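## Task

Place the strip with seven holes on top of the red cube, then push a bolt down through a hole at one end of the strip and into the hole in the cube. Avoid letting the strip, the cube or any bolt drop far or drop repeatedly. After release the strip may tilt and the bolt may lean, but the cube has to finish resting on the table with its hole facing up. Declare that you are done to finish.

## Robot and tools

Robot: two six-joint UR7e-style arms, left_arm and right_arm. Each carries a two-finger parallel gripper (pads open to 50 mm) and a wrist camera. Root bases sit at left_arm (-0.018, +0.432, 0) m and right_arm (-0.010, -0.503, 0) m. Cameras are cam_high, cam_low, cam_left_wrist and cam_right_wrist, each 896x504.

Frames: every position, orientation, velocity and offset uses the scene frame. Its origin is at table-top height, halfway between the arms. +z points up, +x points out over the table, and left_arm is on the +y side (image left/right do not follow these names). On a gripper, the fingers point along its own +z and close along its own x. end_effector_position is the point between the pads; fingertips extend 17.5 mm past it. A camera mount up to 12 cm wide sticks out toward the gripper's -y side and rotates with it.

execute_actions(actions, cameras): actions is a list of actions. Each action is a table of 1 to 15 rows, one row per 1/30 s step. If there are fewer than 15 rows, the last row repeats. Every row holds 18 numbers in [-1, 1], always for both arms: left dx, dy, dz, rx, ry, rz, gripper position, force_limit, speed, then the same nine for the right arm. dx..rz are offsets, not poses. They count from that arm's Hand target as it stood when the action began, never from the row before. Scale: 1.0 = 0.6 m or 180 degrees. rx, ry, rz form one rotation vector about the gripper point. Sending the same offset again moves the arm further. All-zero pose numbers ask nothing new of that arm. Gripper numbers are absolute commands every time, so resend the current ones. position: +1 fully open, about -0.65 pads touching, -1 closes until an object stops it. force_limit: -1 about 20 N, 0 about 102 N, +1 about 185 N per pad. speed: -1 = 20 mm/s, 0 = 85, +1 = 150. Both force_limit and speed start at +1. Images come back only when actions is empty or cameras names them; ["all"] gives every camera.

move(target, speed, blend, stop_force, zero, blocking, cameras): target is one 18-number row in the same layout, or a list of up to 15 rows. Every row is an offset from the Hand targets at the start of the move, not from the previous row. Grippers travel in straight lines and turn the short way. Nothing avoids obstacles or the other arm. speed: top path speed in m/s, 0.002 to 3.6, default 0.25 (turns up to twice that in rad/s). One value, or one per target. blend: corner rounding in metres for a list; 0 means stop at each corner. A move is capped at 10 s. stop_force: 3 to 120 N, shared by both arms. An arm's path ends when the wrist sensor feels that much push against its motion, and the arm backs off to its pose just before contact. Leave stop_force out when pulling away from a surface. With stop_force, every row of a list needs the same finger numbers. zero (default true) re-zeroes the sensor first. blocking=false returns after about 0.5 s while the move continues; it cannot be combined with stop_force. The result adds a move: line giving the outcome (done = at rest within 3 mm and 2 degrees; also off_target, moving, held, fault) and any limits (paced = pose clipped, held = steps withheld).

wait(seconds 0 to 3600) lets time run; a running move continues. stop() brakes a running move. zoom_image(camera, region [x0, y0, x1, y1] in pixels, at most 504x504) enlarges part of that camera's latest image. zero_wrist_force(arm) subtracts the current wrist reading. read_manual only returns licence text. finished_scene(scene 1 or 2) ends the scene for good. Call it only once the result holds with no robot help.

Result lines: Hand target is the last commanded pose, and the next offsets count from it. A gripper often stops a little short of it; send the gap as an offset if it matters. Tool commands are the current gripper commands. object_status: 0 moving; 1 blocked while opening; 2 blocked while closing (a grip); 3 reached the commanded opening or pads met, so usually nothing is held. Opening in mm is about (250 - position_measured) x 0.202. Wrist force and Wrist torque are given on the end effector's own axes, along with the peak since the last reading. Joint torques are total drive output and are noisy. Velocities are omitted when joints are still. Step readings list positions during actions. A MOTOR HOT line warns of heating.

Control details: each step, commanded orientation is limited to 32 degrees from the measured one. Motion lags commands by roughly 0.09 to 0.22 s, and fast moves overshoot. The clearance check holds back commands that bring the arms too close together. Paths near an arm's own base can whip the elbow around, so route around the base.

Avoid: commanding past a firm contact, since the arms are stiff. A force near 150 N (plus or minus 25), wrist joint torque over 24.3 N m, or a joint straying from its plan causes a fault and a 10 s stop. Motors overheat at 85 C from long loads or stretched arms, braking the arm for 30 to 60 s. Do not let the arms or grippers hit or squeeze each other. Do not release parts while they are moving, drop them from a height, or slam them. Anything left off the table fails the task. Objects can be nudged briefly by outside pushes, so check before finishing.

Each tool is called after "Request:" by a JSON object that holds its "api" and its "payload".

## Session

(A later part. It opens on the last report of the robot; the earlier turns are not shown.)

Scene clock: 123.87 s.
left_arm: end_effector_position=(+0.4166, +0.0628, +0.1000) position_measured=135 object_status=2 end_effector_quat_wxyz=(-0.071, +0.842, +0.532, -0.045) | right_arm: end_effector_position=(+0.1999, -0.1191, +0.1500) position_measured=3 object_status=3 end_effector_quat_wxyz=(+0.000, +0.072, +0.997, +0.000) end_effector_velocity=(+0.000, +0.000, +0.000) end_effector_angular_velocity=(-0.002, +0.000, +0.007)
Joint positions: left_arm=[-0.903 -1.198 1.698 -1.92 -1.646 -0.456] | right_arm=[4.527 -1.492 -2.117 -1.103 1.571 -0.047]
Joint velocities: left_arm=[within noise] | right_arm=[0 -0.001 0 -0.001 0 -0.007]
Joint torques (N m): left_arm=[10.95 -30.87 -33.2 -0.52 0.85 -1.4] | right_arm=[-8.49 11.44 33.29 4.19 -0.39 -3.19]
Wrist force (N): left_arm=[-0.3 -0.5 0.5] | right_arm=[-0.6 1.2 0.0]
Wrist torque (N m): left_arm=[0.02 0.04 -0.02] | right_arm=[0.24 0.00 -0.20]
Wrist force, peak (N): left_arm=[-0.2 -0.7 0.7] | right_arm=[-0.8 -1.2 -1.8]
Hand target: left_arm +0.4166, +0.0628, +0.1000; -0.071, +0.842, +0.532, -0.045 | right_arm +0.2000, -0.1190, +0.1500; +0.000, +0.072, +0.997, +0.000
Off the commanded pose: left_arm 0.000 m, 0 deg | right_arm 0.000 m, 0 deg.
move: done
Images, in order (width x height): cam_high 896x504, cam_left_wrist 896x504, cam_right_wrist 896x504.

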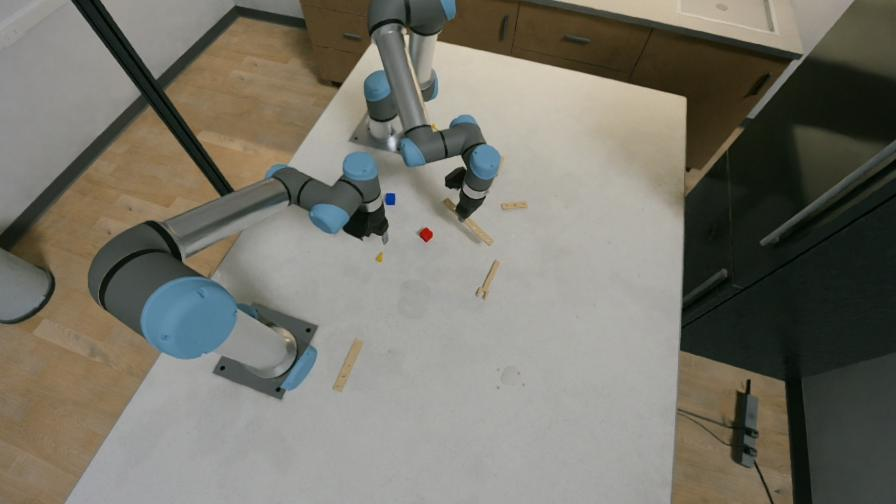

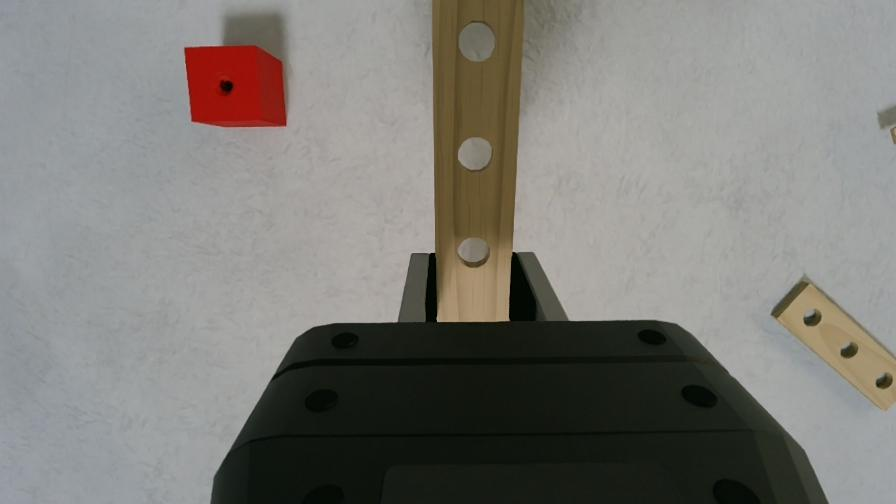

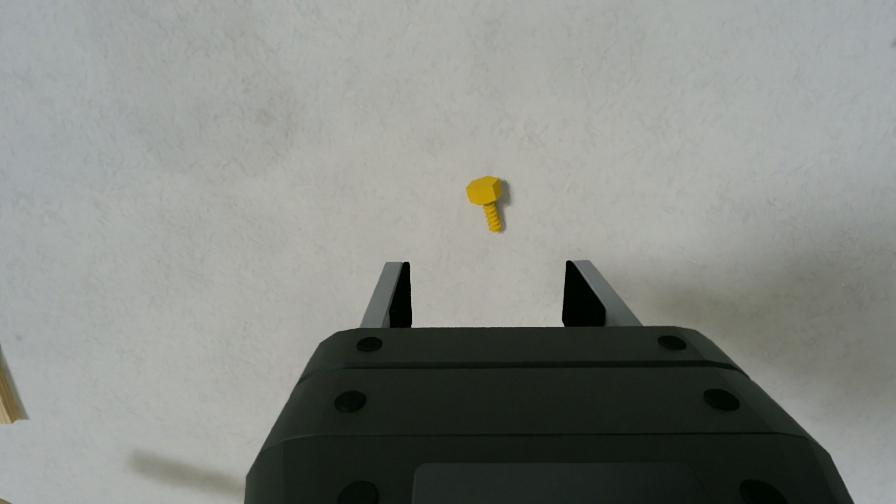

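Request:
{"api": "move", "payload": {"target": [[-0.0745,-0.15317,-0.04167,0,0,0,-1,-0.7,-0.4,-0.0055,-0.05817,-0.14033,0.10318,0.00103,0.09724,1,-0.7,-0.5],[-0.0745,-0.15317,-0.0925,0,0,0,-1,-0.7,-0.4,-0.00867,-0.03833,-0.2005,0.10318,0.00103,0.09724,1,-0.7,-0.5]], "speed": [0.25,0.12], "blend": [0.008,0]}}

Request:
{"api": "move", "payload": {"target": [0,0,-0.01167,0,0,0,-1,-0.7,-0.4,-0.0006,0.00365,-0.01106,0,0,0,1,-0.7,-0.5], "speed": 0.015, "stop_force": 4, "cameras": ["cam_high","cam_low","cam_left_wrist","cam_right_wrist"]}}

Request:
{"api": "zoom_image", "payload": {"camera": "cam_left_wrist", "region": [400, 0, 550, 120]}}

Request:
{"api": "zoom_image", "payload": {"camera": "cam_right_wrist", "region": [400, 180, 580, 330]}}

Request:
{"api": "zoom_image", "payload": {"camera": "cam_low", "region": [400, 100, 652, 280]}}

Scene clock: 141.83 s.
left_arm: end_effector_position=(+0.3718, -0.0290, +0.0445) position_measured=135 object_status=2 end_effector_quat_wxyz=(-0.071, +0.842, +0.532, -0.045) | right_arm: end_effector_position=(+0.1948, -0.1421, +0.0298) position_measured=3 object_status=3 end_effector_quat_wxyz=(-0.013, -0.081, +0.984, +0.160) end_effector_velocity=(+0.001, +0.000, +0.000) end_effector_angular_velocity=(+0.002, +0.000, -0.001)
Joint positions: left_arm=[-1.048 -1.064 1.66 -2.029 -1.667 -0.599] | right_arm=[4.441 -1.656 -2.531 -0.232 1.706 -0.421]
Joint velocities: left_arm=[within noise] | right_arm=[-0.002 -0.003 -0.001 0.006 0.001 -0.001]
Joint torques (N m): left_arm=[9.38 -45.7 -30.98 -2.59 1.1 -1.21] | right_arm=[-8.78 10.23 23.74 4.91 1.45 -3.23]
Wrist force (N): left_arm=[-0.1 -0.6 0.4] | right_arm=[0.0 2.1 0.7]
Wrist torque (N m): left_arm=[-0.01 0.00 0.00] | right_arm=[0.34 -0.12 -0.25]
Wrist force, peak (N): left_arm=[-0.2 -0.3 1.9] | right_arm=[0.0 1.7 2.7]
Hand target: left_arm +0.3719, -0.0291, +0.0445; -0.071, +0.842, +0.532, -0.045 | right_arm +0.1948, -0.1420, +0.0297; -0.013, -0.081, +0.984, +0.160
Off the commanded pose: left_arm 0.000 m, 0 deg | right_arm 0.000 m, 0 deg.
move: done

Scene clock: 143.37 s.
left_arm: end_effector_position=(+0.3719, -0.0291, +0.0386) position_measured=135 object_status=2 end_effector_quat_wxyz=(-0.071, +0.842, +0.532, -0.045) | right_arm: end_effector_position=(+0.1944, -0.1399, +0.0231) position_measured=3 object_status=3 end_effector_quat_wxyz=(-0.013, -0.081, +0.984, +0.160)
Joint positions: left_arm=[-1.048 -1.056 1.666 -2.042 -1.667 -0.599] | right_arm=[4.443 -1.684 -2.532 -0.203 1.706 -0.418]
Joint torques (N m): left_arm=[4.89 -51.27 -29.66 -0.1 1.15 -1.14] | right_arm=[-6.97 32.09 12.43 1.87 0.3 -2.09]
Wrist force (N): left_arm=[-0.6 -0.7 -2.0] | right_arm=[0.1 1.7 0.9]
Wrist torque (N m): left_arm=[-0.02 -0.02 -0.01] | right_arm=[0.28 -0.14 -0.27]
Wrist force, peak (N): left_arm=[2.5 -7.4 -21.5] | right_arm=[0.3 2.2 0.8]
Hand target: left_arm +0.3719, -0.0291, +0.0386; -0.071, +0.842, +0.532, -0.045 (not the last commanded pose) | right_arm +0.1944, -0.1399, +0.0231; -0.013, -0.081, +0.984, +0.160
Off the commanded pose: left_arm 0.001 m, 0 deg | right_arm 0.000 m, 0 deg.
move: contact (left_arm)

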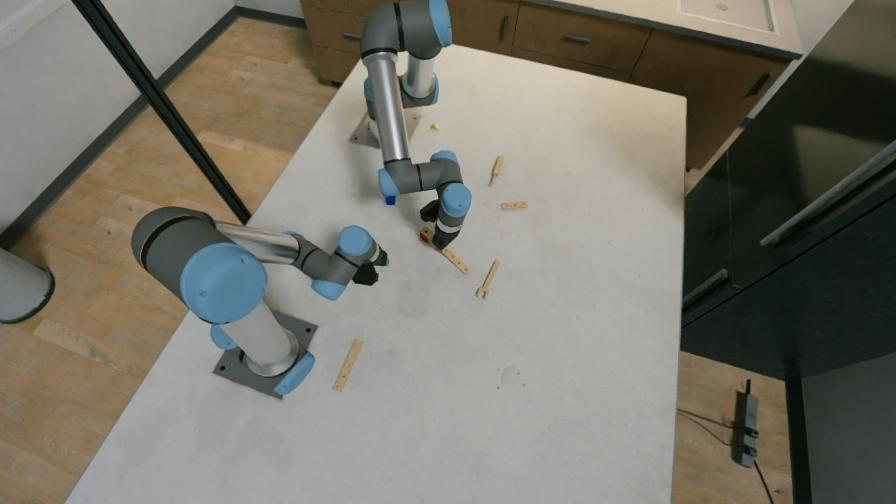

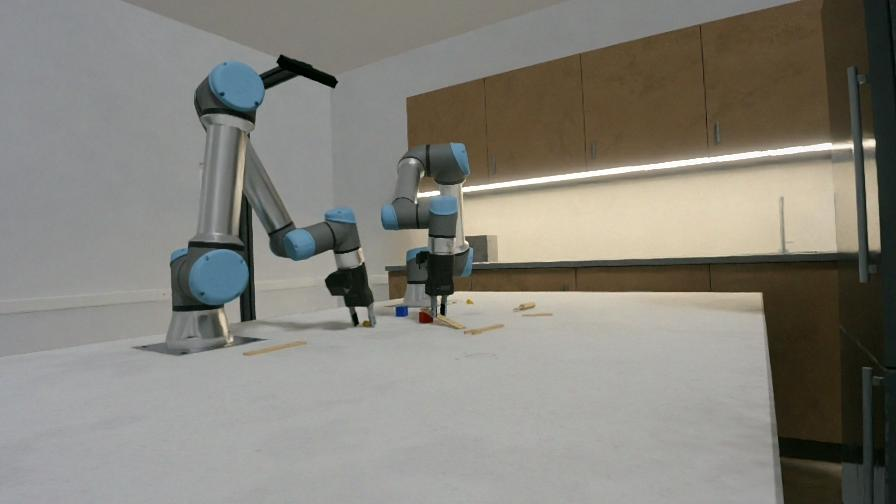

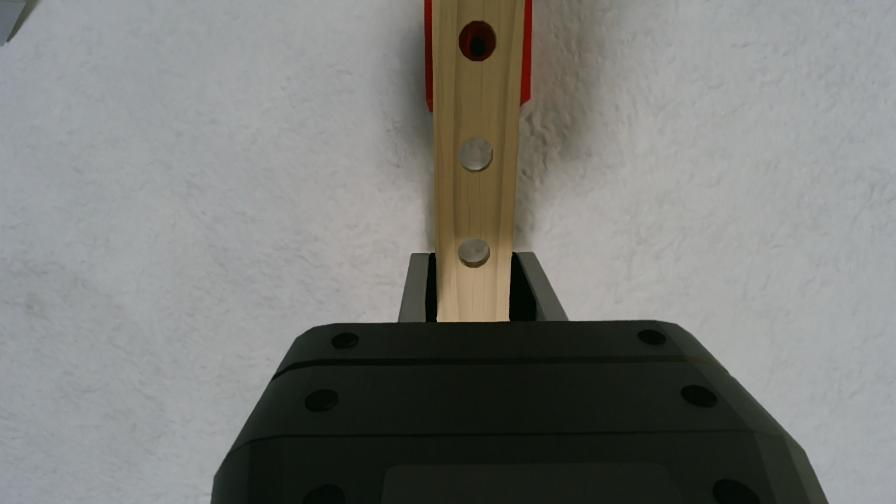

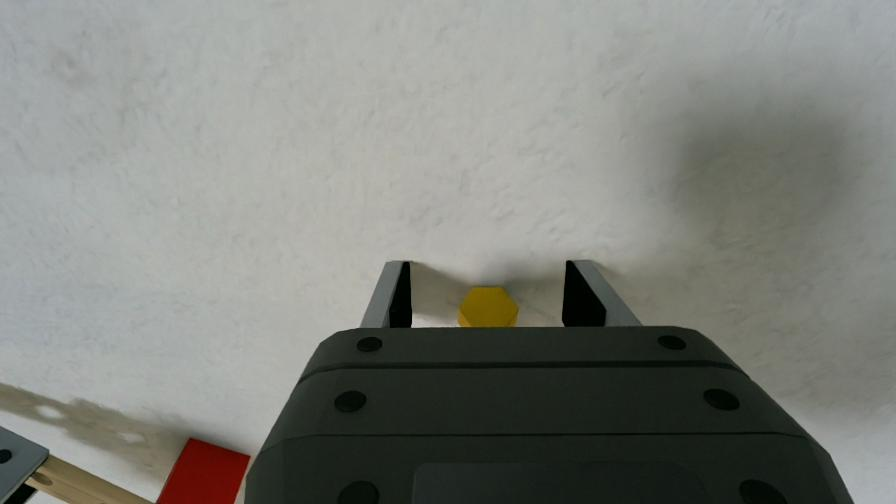

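Scaled by 3.360 from the camera's image (finer frame: 1280x720).

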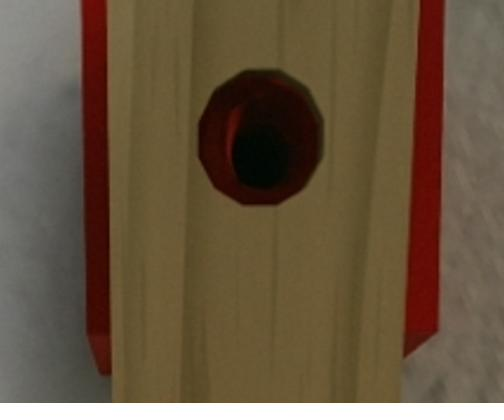

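Scaled by 2.800 from the camera's image (finer frame: 1280x720).

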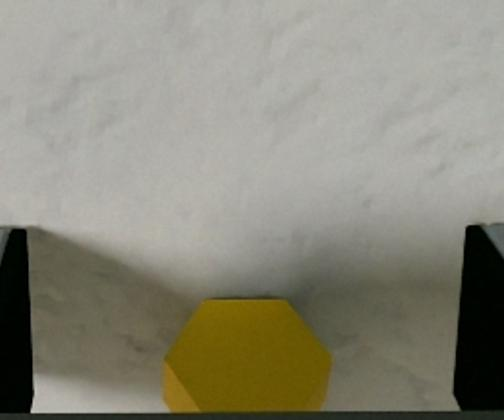

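Scaled by 2.000 from the camera's image (finer frame: 1280x720).

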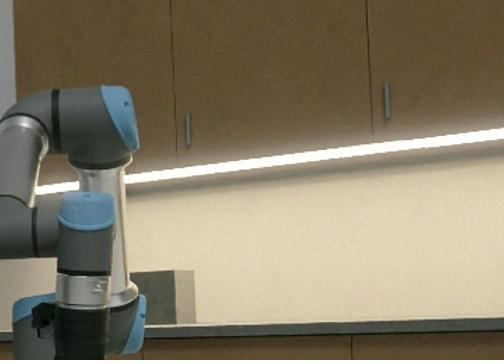

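Request:
{"api": "move", "payload": {"target": [[0,0.00075,0,0,0,0,-1,-0.7,-0.4,0,0,0,0,0,0,-1,-0.6,-0.4],[0,0.00075,0,0,0,0,1,-0.7,-0.5,0,0,0,0,0,0,-1,-0.6,-0.4],[0.015,-0.00642,0.0986,0,0,0,1,-0.7,-0.5,0,0,0.12833,0,0,0,-1,-0.6,-0.4],[-0.0698,0.23183,0.23567,-0.0152,0.11868,0.35928,1,-0.7,-0.5,0.06767,0.0665,0.17817,-0.07658,-0.07901,0.40186,-1,-0.6,-0.4],[-0.16533,0.24933,0.19233,-0.22157,0.26594,0.66778,1,-0.7,-0.5,0.176,0.1915,0.15317,-0.07173,-0.52369,0.66403,-1,-0.6,-0.4]], "speed": [0.05,0.05,0.12,0.6,0.6], "blend": [0,0,0.015,0.03,0], "cameras": ["cam_high","cam_low","cam_left_wrist","cam_right_wrist"]}}

Request:
{"api": "zoom_image", "payload": {"camera": "cam_left_wrist", "region": [360, 60, 612, 240]}}

Request:
{"api": "zoom_image", "payload": {"camera": "cam_low", "region": [380, 260, 520, 360]}}

Scene clock: 173.53 s.
left_arm: end_effector_position=(+0.2727, +0.1205, +0.1540) position_measured=3 object_status=3 end_effector_quat_wxyz=(+0.066, -0.113, +0.858, -0.496) end_effector_velocity=(+0.000, +0.000, +0.001) end_effector_angular_velocity=(-0.003, -0.004, +0.001) | right_arm: end_effector_position=(+0.3000, -0.0249, +0.1151) position_measured=166 object_status=2 end_effector_quat_wxyz=(-0.459, +0.862, -0.191, +0.102)
Joint positions: left_arm=[-0.945 -1.396 2.744 -3.937 -1.882 -2.954] | right_arm=[4.441 -1.971 -2.457 0.687 1.438 -3.052]
Joint velocities: left_arm=[-0.001 0.001 0.001 -0.006 0.003 0] | right_arm=[within noise]
Joint torques (N m): left_arm=[-7.05 -11.51 -6.32 -6.13 1.02 -1.42] | right_arm=[-7.29 19.55 0.88 5.18 1.84 -3.12]
Wrist force (N): left_arm=[-0.4 -0.3 -0.1] | right_arm=[-0.2 -1.4 0.0]
Wrist torque (N m): left_arm=[-0.13 0.07 0.08] | right_arm=[-0.42 0.09 -0.10]
Wrist force, peak (N): left_arm=[0.1 -0.7 2.3] | right_arm=[-0.2 0.9 2.9]
Hand target: left_arm +0.2727, +0.1205, +0.1540; +0.066, -0.113, +0.858, -0.496 | right_arm +0.3000, -0.0250, +0.1150; -0.458, +0.862, -0.191, +0.102
Off the commanded pose: left_arm 0.000 m, 0 deg | right_arm 0.000 m, 0 deg.
move: done

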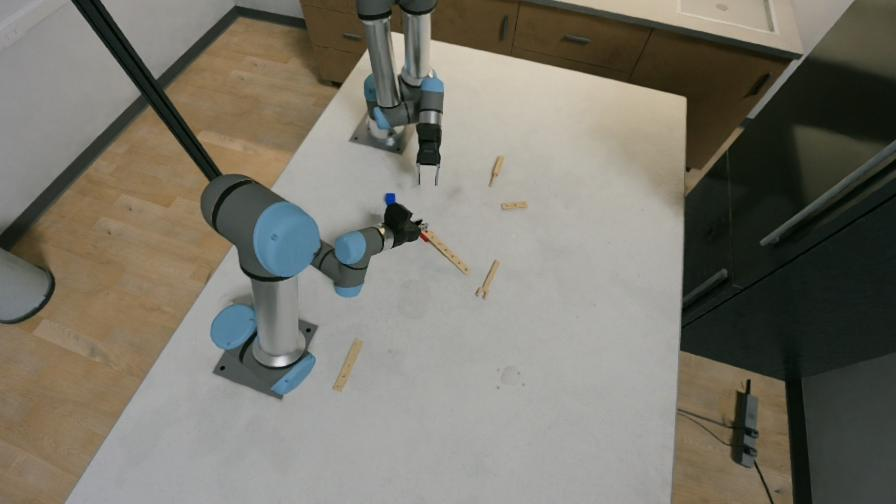

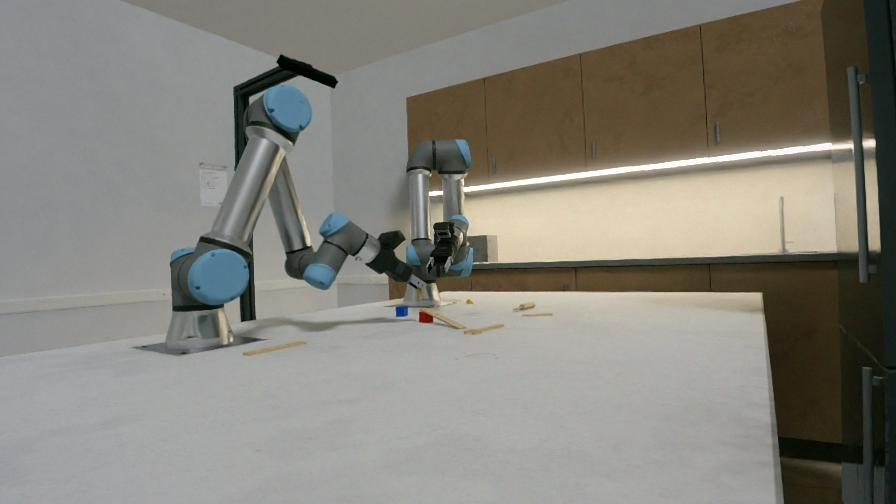

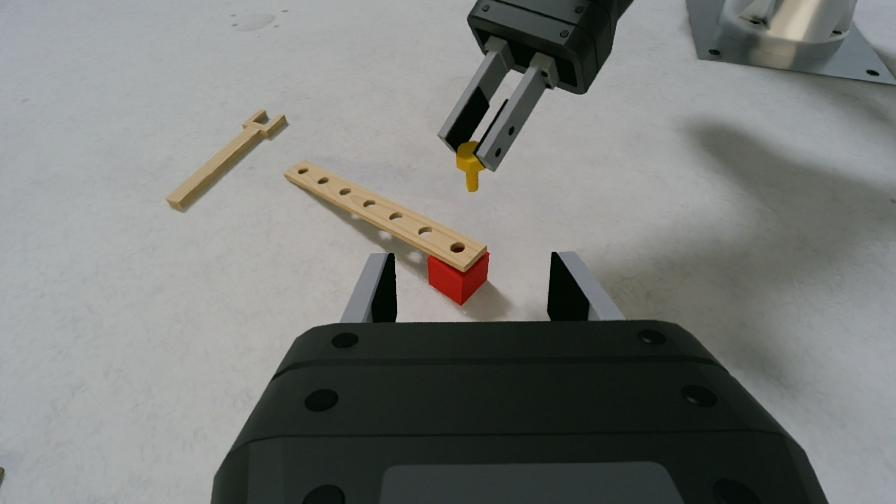

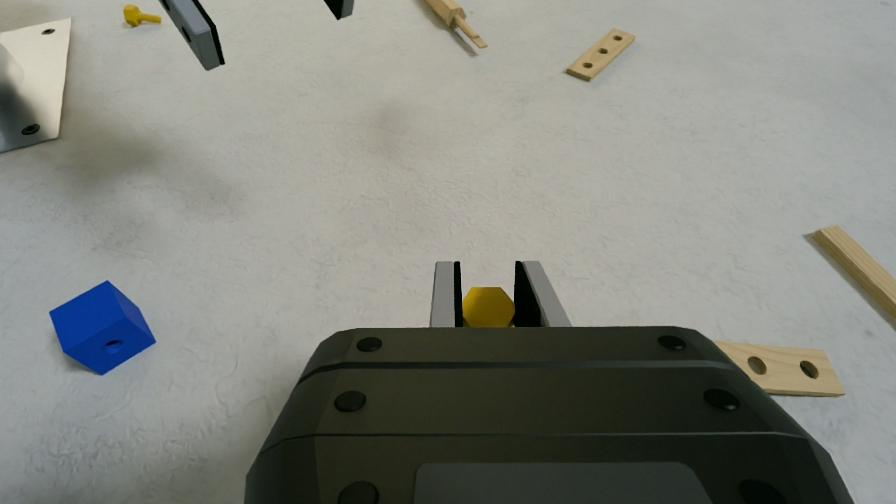

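Scaled by 2.000 from the camera's image (finer frame: 1280x720).

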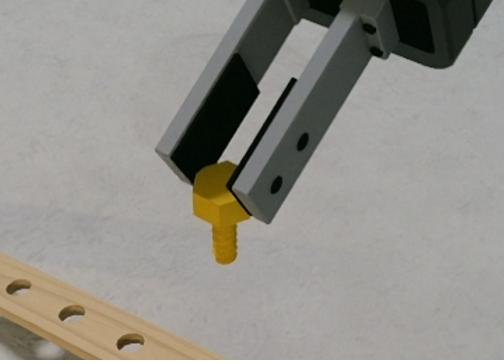

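Scaled by 3.600 from the camera's image (finer frame: 1280x720).

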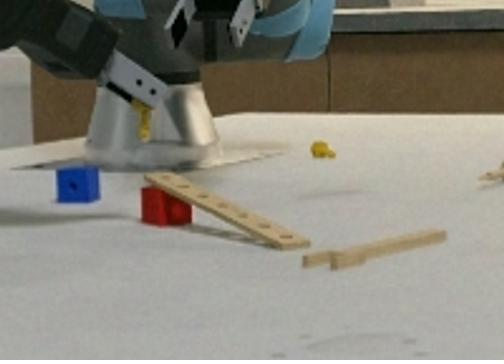

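Request:
{"api": "zoom_image", "payload": {"camera": "cam_left_wrist", "region": [430, 120, 530, 310]}}

Request:
{"api": "zoom_image", "payload": {"camera": "cam_left_wrist", "region": [400, 210, 520, 310]}}

Request:
{"api": "zoom_image", "payload": {"camera": "cam_low", "region": [400, 270, 450, 330]}}

Scaled by 2.653 from the camera's image (finer frame: 1280x720).

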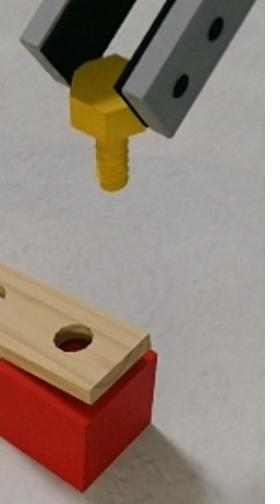

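Scaled by 4.200 from the camera's image (finer frame: 1280x720).

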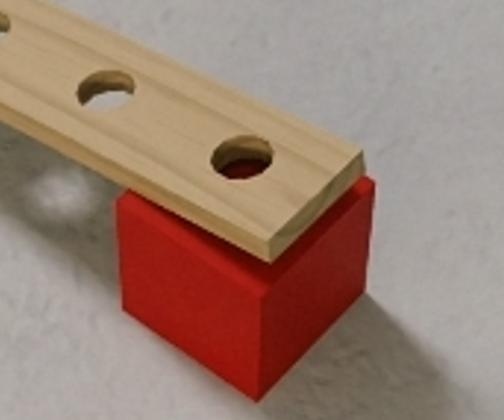

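Scaled by 8.400 from the camera's image (finer frame: 1280x720).

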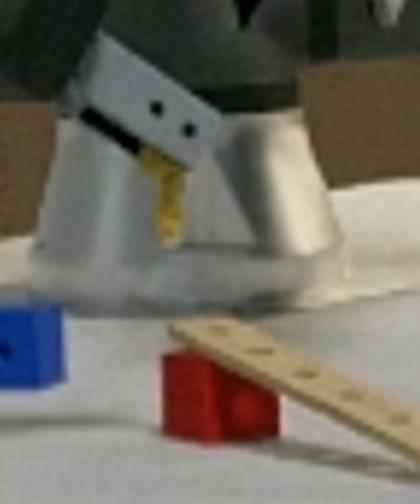

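Request:
{"api": "zoom_image", "payload": {"camera": "cam_left_wrist", "region": [440, 130, 510, 200]}}

Request:
{"api": "zoom_image", "payload": {"camera": "cam_right_wrist", "region": [420, 240, 560, 340]}}

Scaled by 7.200 from the camera's image (finer frame: 1280x720).

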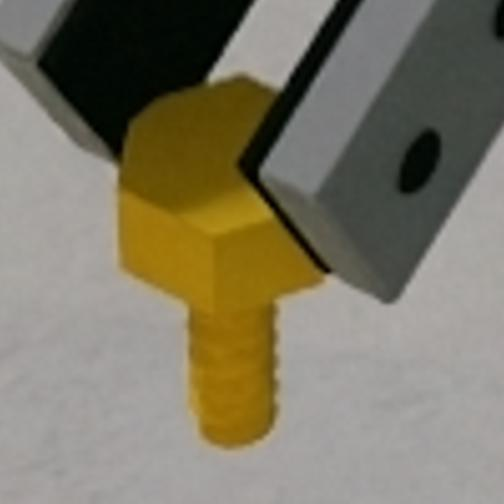

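Scaled by 3.600 from the camera's image (finer frame: 1280x720).

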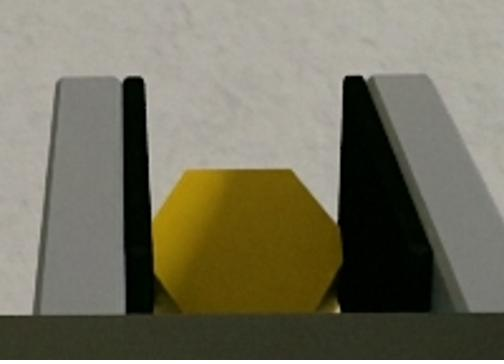

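Request:
{"api": "zoom_image", "payload": {"camera": "cam_low", "region": [408, 278, 438, 326]}}

Scaled by 10.500 from the camera's image (finer frame: 1280x720).

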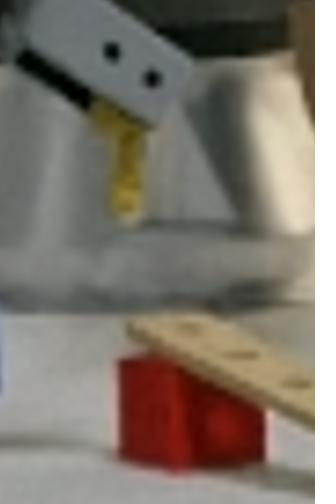

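Request:
{"api": "move", "payload": {"target": [0,0,0,0,0,0,1,-0.7,-0.5,0.0033,0.0310,-0.04583,0.01779,-0.01443,0,-1,-0.6,-0.4], "speed": 0.1, "cameras": ["cam_low","cam_left_wrist"]}}

Request:
{"api": "zoom_image", "payload": {"camera": "cam_left_wrist", "region": [410, 170, 530, 290]}}

Request:
{"api": "zoom_image", "payload": {"camera": "cam_low", "region": [408, 290, 444, 330]}}

Scene clock: 204.63 s.
left_arm: end_effector_position=(+0.2727, +0.1205, +0.1539) position_measured=3 object_status=3 end_effector_quat_wxyz=(+0.066, -0.113, +0.858, -0.496) | right_arm: end_effector_position=(+0.3020, -0.0063, +0.0876) position_measured=166 object_status=2 end_effector_quat_wxyz=(-0.487, +0.846, -0.183, +0.116)
Joint positions: left_arm=[-0.945 -1.396 2.744 -3.938 -1.882 -2.954] | right_arm=[4.461 -2.146 -2.421 0.894 1.405 -3.066]
Joint torques (N m): left_arm=[-4.38 -18.09 -4.68 -1.28 -0.73 0.08] | right_arm=[-8.54 24.8 1.17 5.05 1.61 2.28]
Wrist force (N): left_arm=[-0.3 -0.4 0.2] | right_arm=[0.0 -2.0 -0.3]
Wrist torque (N m): left_arm=[-0.15 0.05 0.09] | right_arm=[-0.56 0.09 -0.05]
Wrist force, peak (N): left_arm=[-0.4 -0.5 -0.2] | right_arm=[0.1 -2.6 -1.5]
Hand target: left_arm +0.2727, +0.1205, +0.1540; +0.066, -0.113, +0.858, -0.496 | right_arm +0.3020, -0.0064, +0.0875; -0.487, +0.846, -0.183, +0.116
Off the commanded pose: left_arm 0.000 m, 0 deg | right_arm 0.000 m, 0 deg.
move: done

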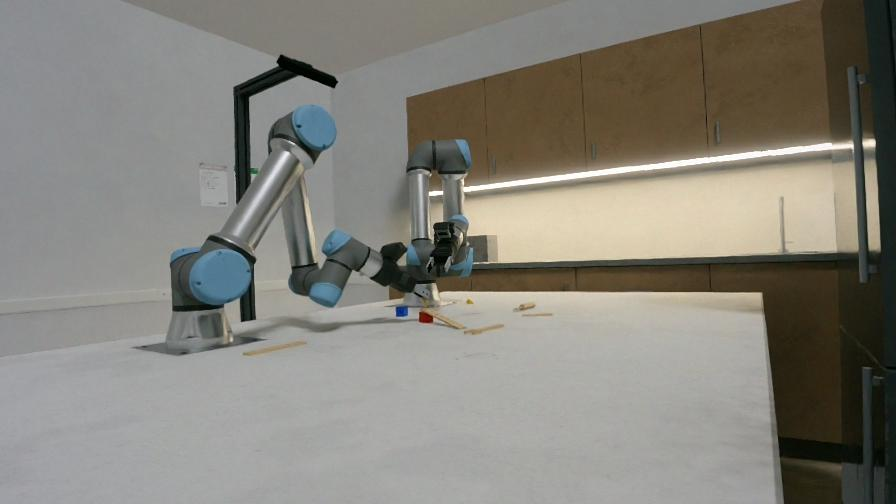

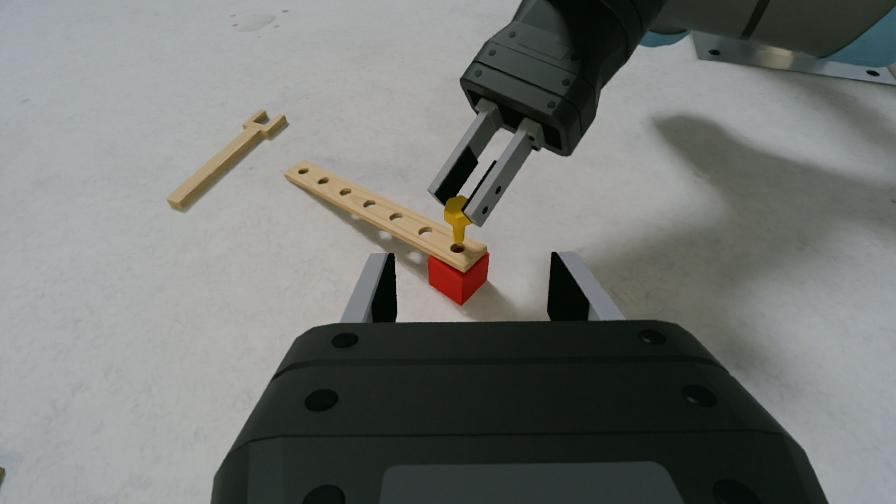

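Scaled by 4.200 from the camera's image (finer frame: 1280x720).

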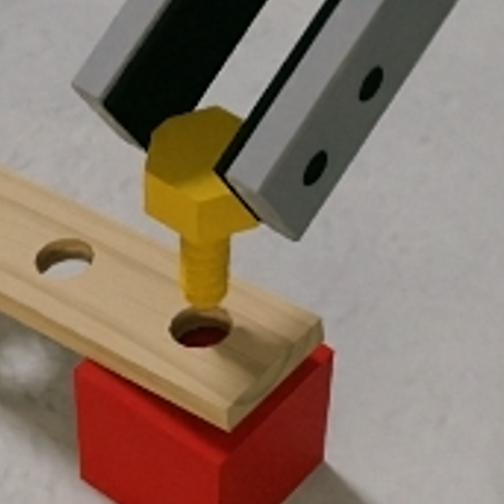

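Scaled by 12.600 from the camera's image (finer frame: 1280x720).

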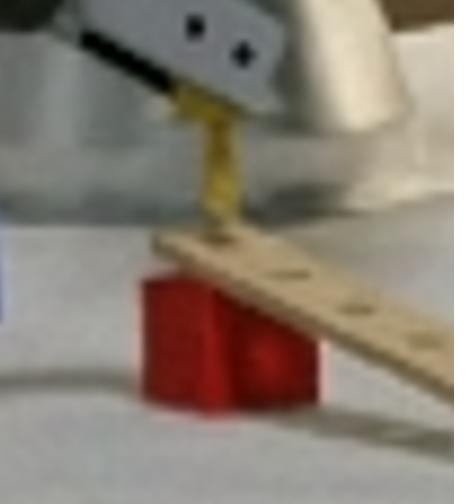

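Request:
{"api": "zoom_image", "payload": {"camera": "cam_left_wrist", "region": [435, 190, 495, 260]}}

Scaled by 7.200 from the camera's image (finer frame: 1280x720).

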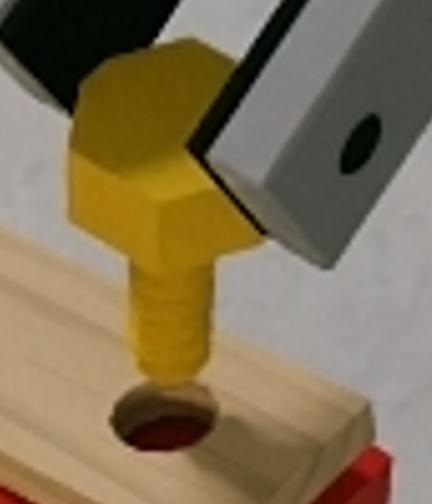

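Request:
{"api": "move", "payload": {"target": [0,0,0,0,0,0,1,-0.7,-0.5,0,0,-0.036,0,0,0,-1,-0.6,-0.4], "speed": 0.02, "stop_force": 5, "cameras": ["cam_low","cam_left_wrist"]}}

Request:
{"api": "zoom_image", "payload": {"camera": "cam_left_wrist", "region": [425, 190, 505, 300]}}

Request:
{"api": "zoom_image", "payload": {"camera": "cam_low", "region": [408, 290, 444, 330]}}

Scene clock: 214.47 s.
left_arm: end_effector_position=(+0.2727, +0.1205, +0.1540) position_measured=3 object_status=3 end_effector_quat_wxyz=(+0.066, -0.113, +0.858, -0.496) | right_arm: end_effector_position=(+0.3020, -0.0063, +0.0728) position_measured=166 object_status=2 end_effector_quat_wxyz=(-0.487, +0.846, -0.183, +0.116)
Joint positions: left_arm=[-0.945 -1.396 2.744 -3.938 -1.882 -2.954] | right_arm=[4.461 -2.198 -2.416 0.941 1.405 -3.066]
Joint torques (N m): left_arm=[7.51 -24.1 -14.97 -1.11 -1.75 0.96] | right_arm=[-8.05 25.4 -3.26 5.07 -0.85 2.07]
Wrist force (N): left_arm=[-0.3 -0.2 0.0] | right_arm=[-0.3 -2.0 -0.3]
Wrist torque (N m): left_arm=[-0.13 0.04 0.08] | right_arm=[-0.55 0.13 -0.09]
Wrist force, peak (N): left_arm=[-0.3 -0.6 0.0] | right_arm=[-4.0 -10.4 -3.8]
Hand target: left_arm +0.2727, +0.1205, +0.1540; +0.066, -0.113, +0.858, -0.496 | right_arm +0.3020, -0.0064, +0.0728; -0.487, +0.846, -0.183, +0.116 (not the last commanded pose)
Off the commanded pose: left_arm 0.000 m, 0 deg | right_arm 0.007 m, 0 deg.
move: contact (right_arm)

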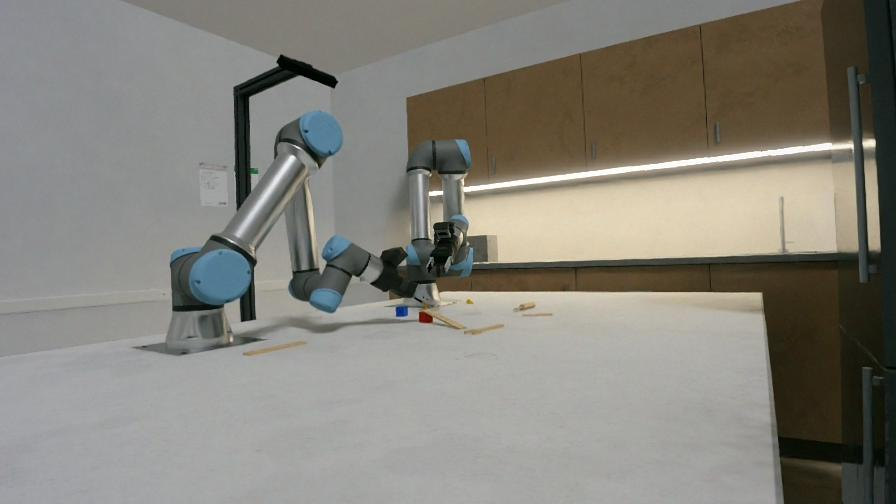

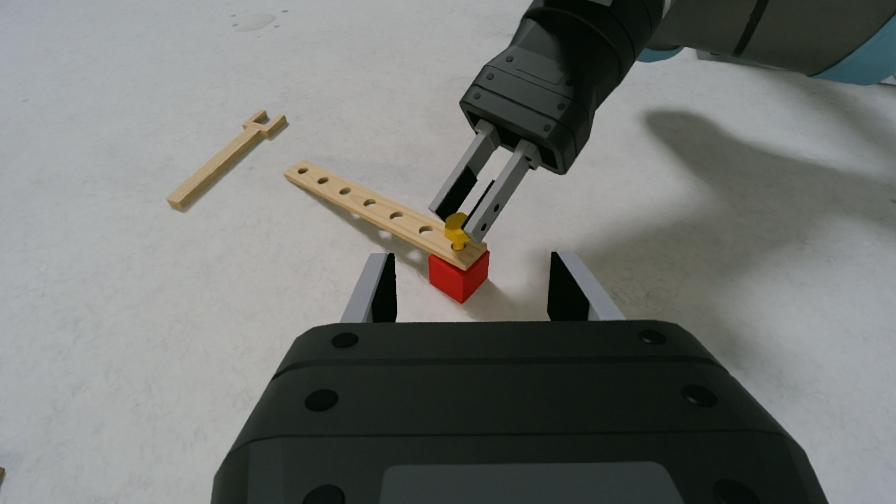

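Scaled by 4.582 from the camera's image (finer frame: 1280x720).

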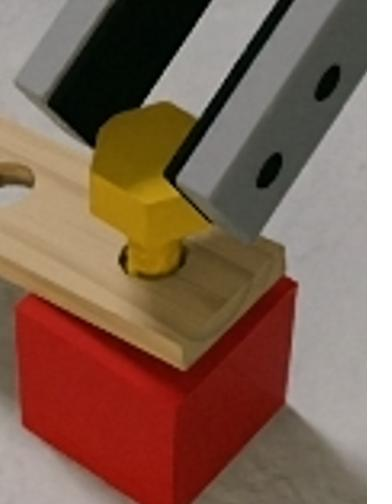

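Scaled by 12.600 from the camera's image (finer frame: 1280x720).

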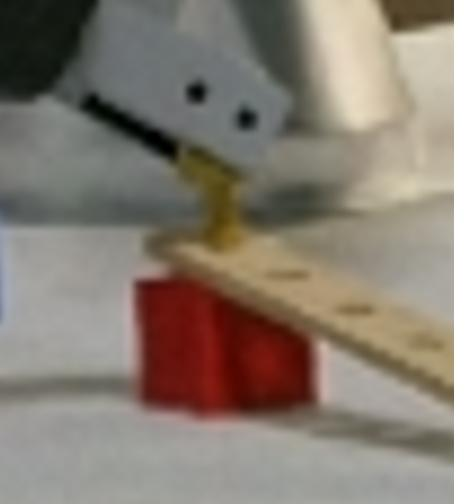

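Request:
{"api": "move", "payload": {"target": [[0,0,0,0,0,0,1,-0.7,-0.5,-0.00115,0.00108,0.0015,0,0,0,-1,-0.6,-0.4],[0,0,0,0,0,0,1,-0.7,-0.5,-0.00115,0.00108,-0.0125,0,0,0,-1,-0.6,-0.4]], "speed": [0.02,0.015], "stop_force": 6, "cameras": ["cam_low","cam_left_wrist"]}}

Request:
{"api": "zoom_image", "payload": {"camera": "cam_left_wrist", "region": [425, 200, 495, 280]}}

Scene clock: 224.23 s.
left_arm: end_effector_position=(+0.2727, +0.1205, +0.1540) position_measured=3 object_status=3 end_effector_quat_wxyz=(+0.066, -0.113, +0.858, -0.496) | right_arm: end_effector_position=(+0.3013, -0.0058, +0.0712) position_measured=166 object_status=2 end_effector_quat_wxyz=(-0.487, +0.846, -0.183, +0.116)
Joint positions: left_arm=[-0.945 -1.396 2.744 -3.938 -1.882 -2.954] | right_arm=[4.464 -2.204 -2.415 0.946 1.402 -3.064]
Joint torques (N m): left_arm=[7.95 -23.38 -15.49 -1.1 -1.79 1.18] | right_arm=[2.58 29.15 -3.29 4.92 -1.35 1.08]
Wrist force (N): left_arm=[-0.3 -0.4 -0.1] | right_arm=[-0.6 -2.3 -0.8]
Wrist torque (N m): left_arm=[-0.15 0.05 0.09] | right_arm=[-0.54 0.12 -0.12]
Wrist force, peak (N): left_arm=[-0.5 -0.5 0.0] | right_arm=[1.0 -15.7 -9.4]
Hand target: left_arm +0.2727, +0.1205, +0.1540; +0.066, -0.113, +0.858, -0.496 | right_arm +0.3013, -0.0058, +0.0712; -0.487, +0.846, -0.183, +0.116 (not the last commanded pose)
Off the commanded pose: left_arm 0.000 m, 0 deg | right_arm 0.006 m, 0 deg.
move: contact (right_arm); path passed 1 of 2 targets

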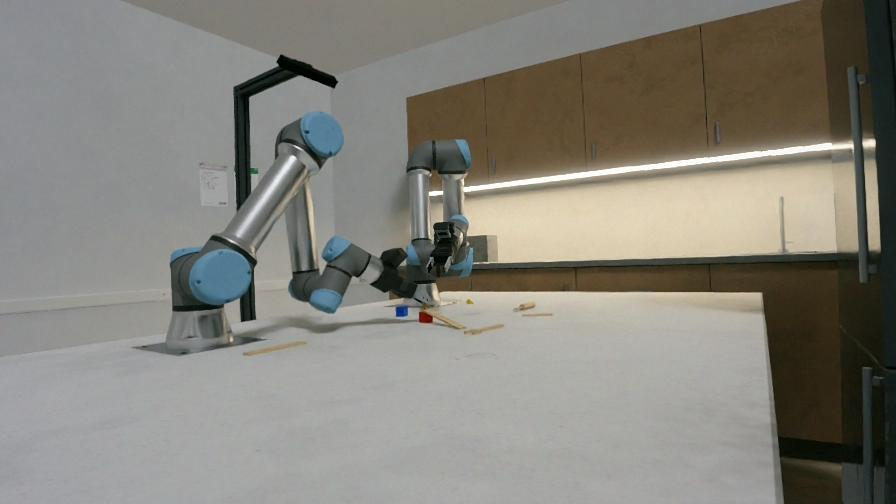

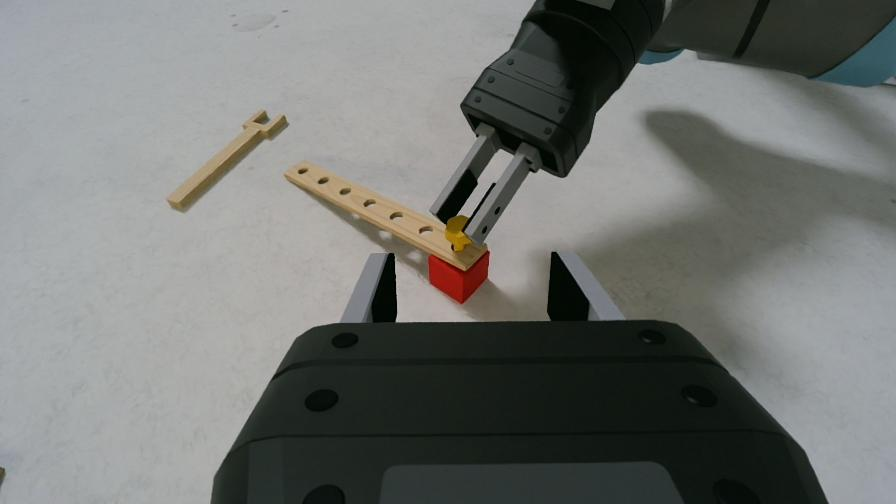

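Scaled by 6.300 from the camera's image (finer frame: 1280x720).

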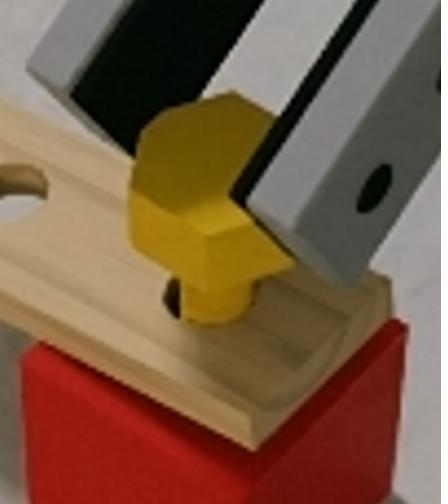

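Request:
{"api": "move", "payload": {"target": [[0,0,0,0,0,0,1,-0.7,-0.5,0.00031,-0.00051,0.001,0,0,0,-1,-0.6,-0.4],[0,0,0,0,0,0,1,-0.7,-0.5,0.00031,-0.00051,-0.008,0,0,0,-1,-0.6,-0.4]], "speed": [0.02,0.008], "stop_force": 9, "cameras": ["cam_left_wrist"]}}

Request:
{"api": "zoom_image", "payload": {"camera": "cam_left_wrist", "region": [435, 210, 485, 270]}}

Scene clock: 231.20 s.
left_arm: end_effector_position=(+0.2727, +0.1205, +0.1540) position_measured=3 object_status=3 end_effector_quat_wxyz=(+0.066, -0.113, +0.858, -0.496) | right_arm: end_effector_position=(+0.3015, -0.0062, +0.0709) position_measured=166 object_status=2 end_effector_quat_wxyz=(-0.487, +0.846, -0.183, +0.116)
Joint positions: left_arm=[-0.945 -1.396 2.744 -3.938 -1.882 -2.954] | right_arm=[4.463 -2.205 -2.415 0.947 1.403 -3.065]
Joint torques (N m): left_arm=[8.85 -24.27 -16.81 -1.39 -1.75 1.06] | right_arm=[0.64 37.55 -5.9 2.64 0.54 2.39]
Wrist force (N): left_arm=[-0.3 -0.2 -0.1] | right_arm=[-0.2 -9.7 -5.6]
Wrist torque (N m): left_arm=[-0.13 0.05 0.09] | right_arm=[-0.56 0.15 -0.13]
Wrist force, peak (N): left_arm=[-0.4 -0.5 0.2] | right_arm=[0.9 -16.3 -9.8]
Hand target: left_arm +0.2727, +0.1205, +0.1540; +0.066, -0.113, +0.858, -0.496 | right_arm +0.3014, -0.0061, +0.0709; -0.487, +0.846, -0.183, +0.116 (not the last commanded pose)
Off the commanded pose: left_arm 0.000 m, 0 deg | right_arm 0.005 m, 0 deg.
move: contact (right_arm); path passed 1 of 2 targets

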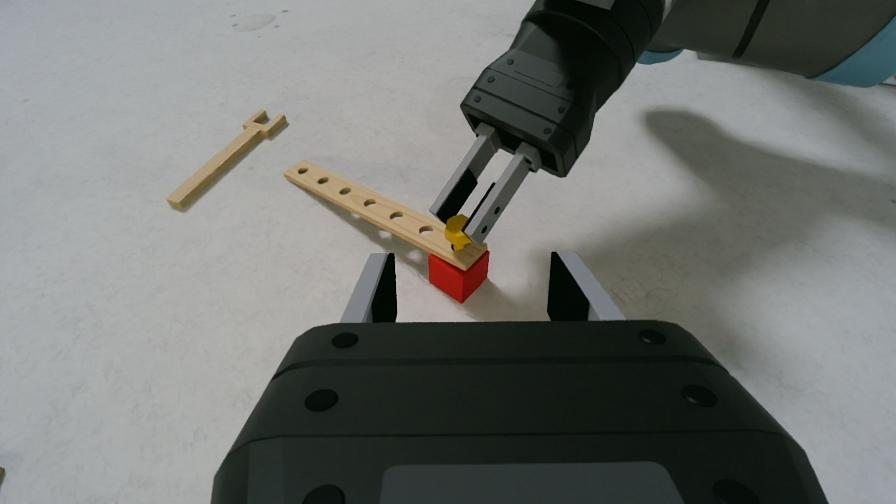

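Scaled by 8.400 from the camera's image (finer frame: 1280x720).

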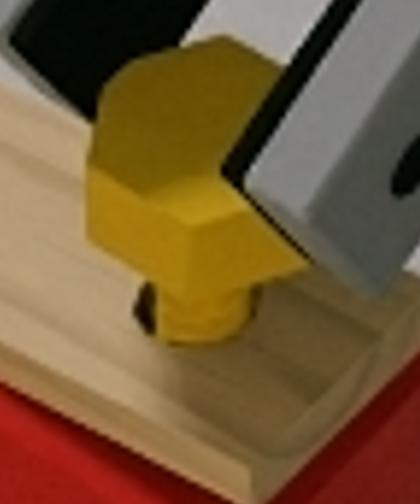

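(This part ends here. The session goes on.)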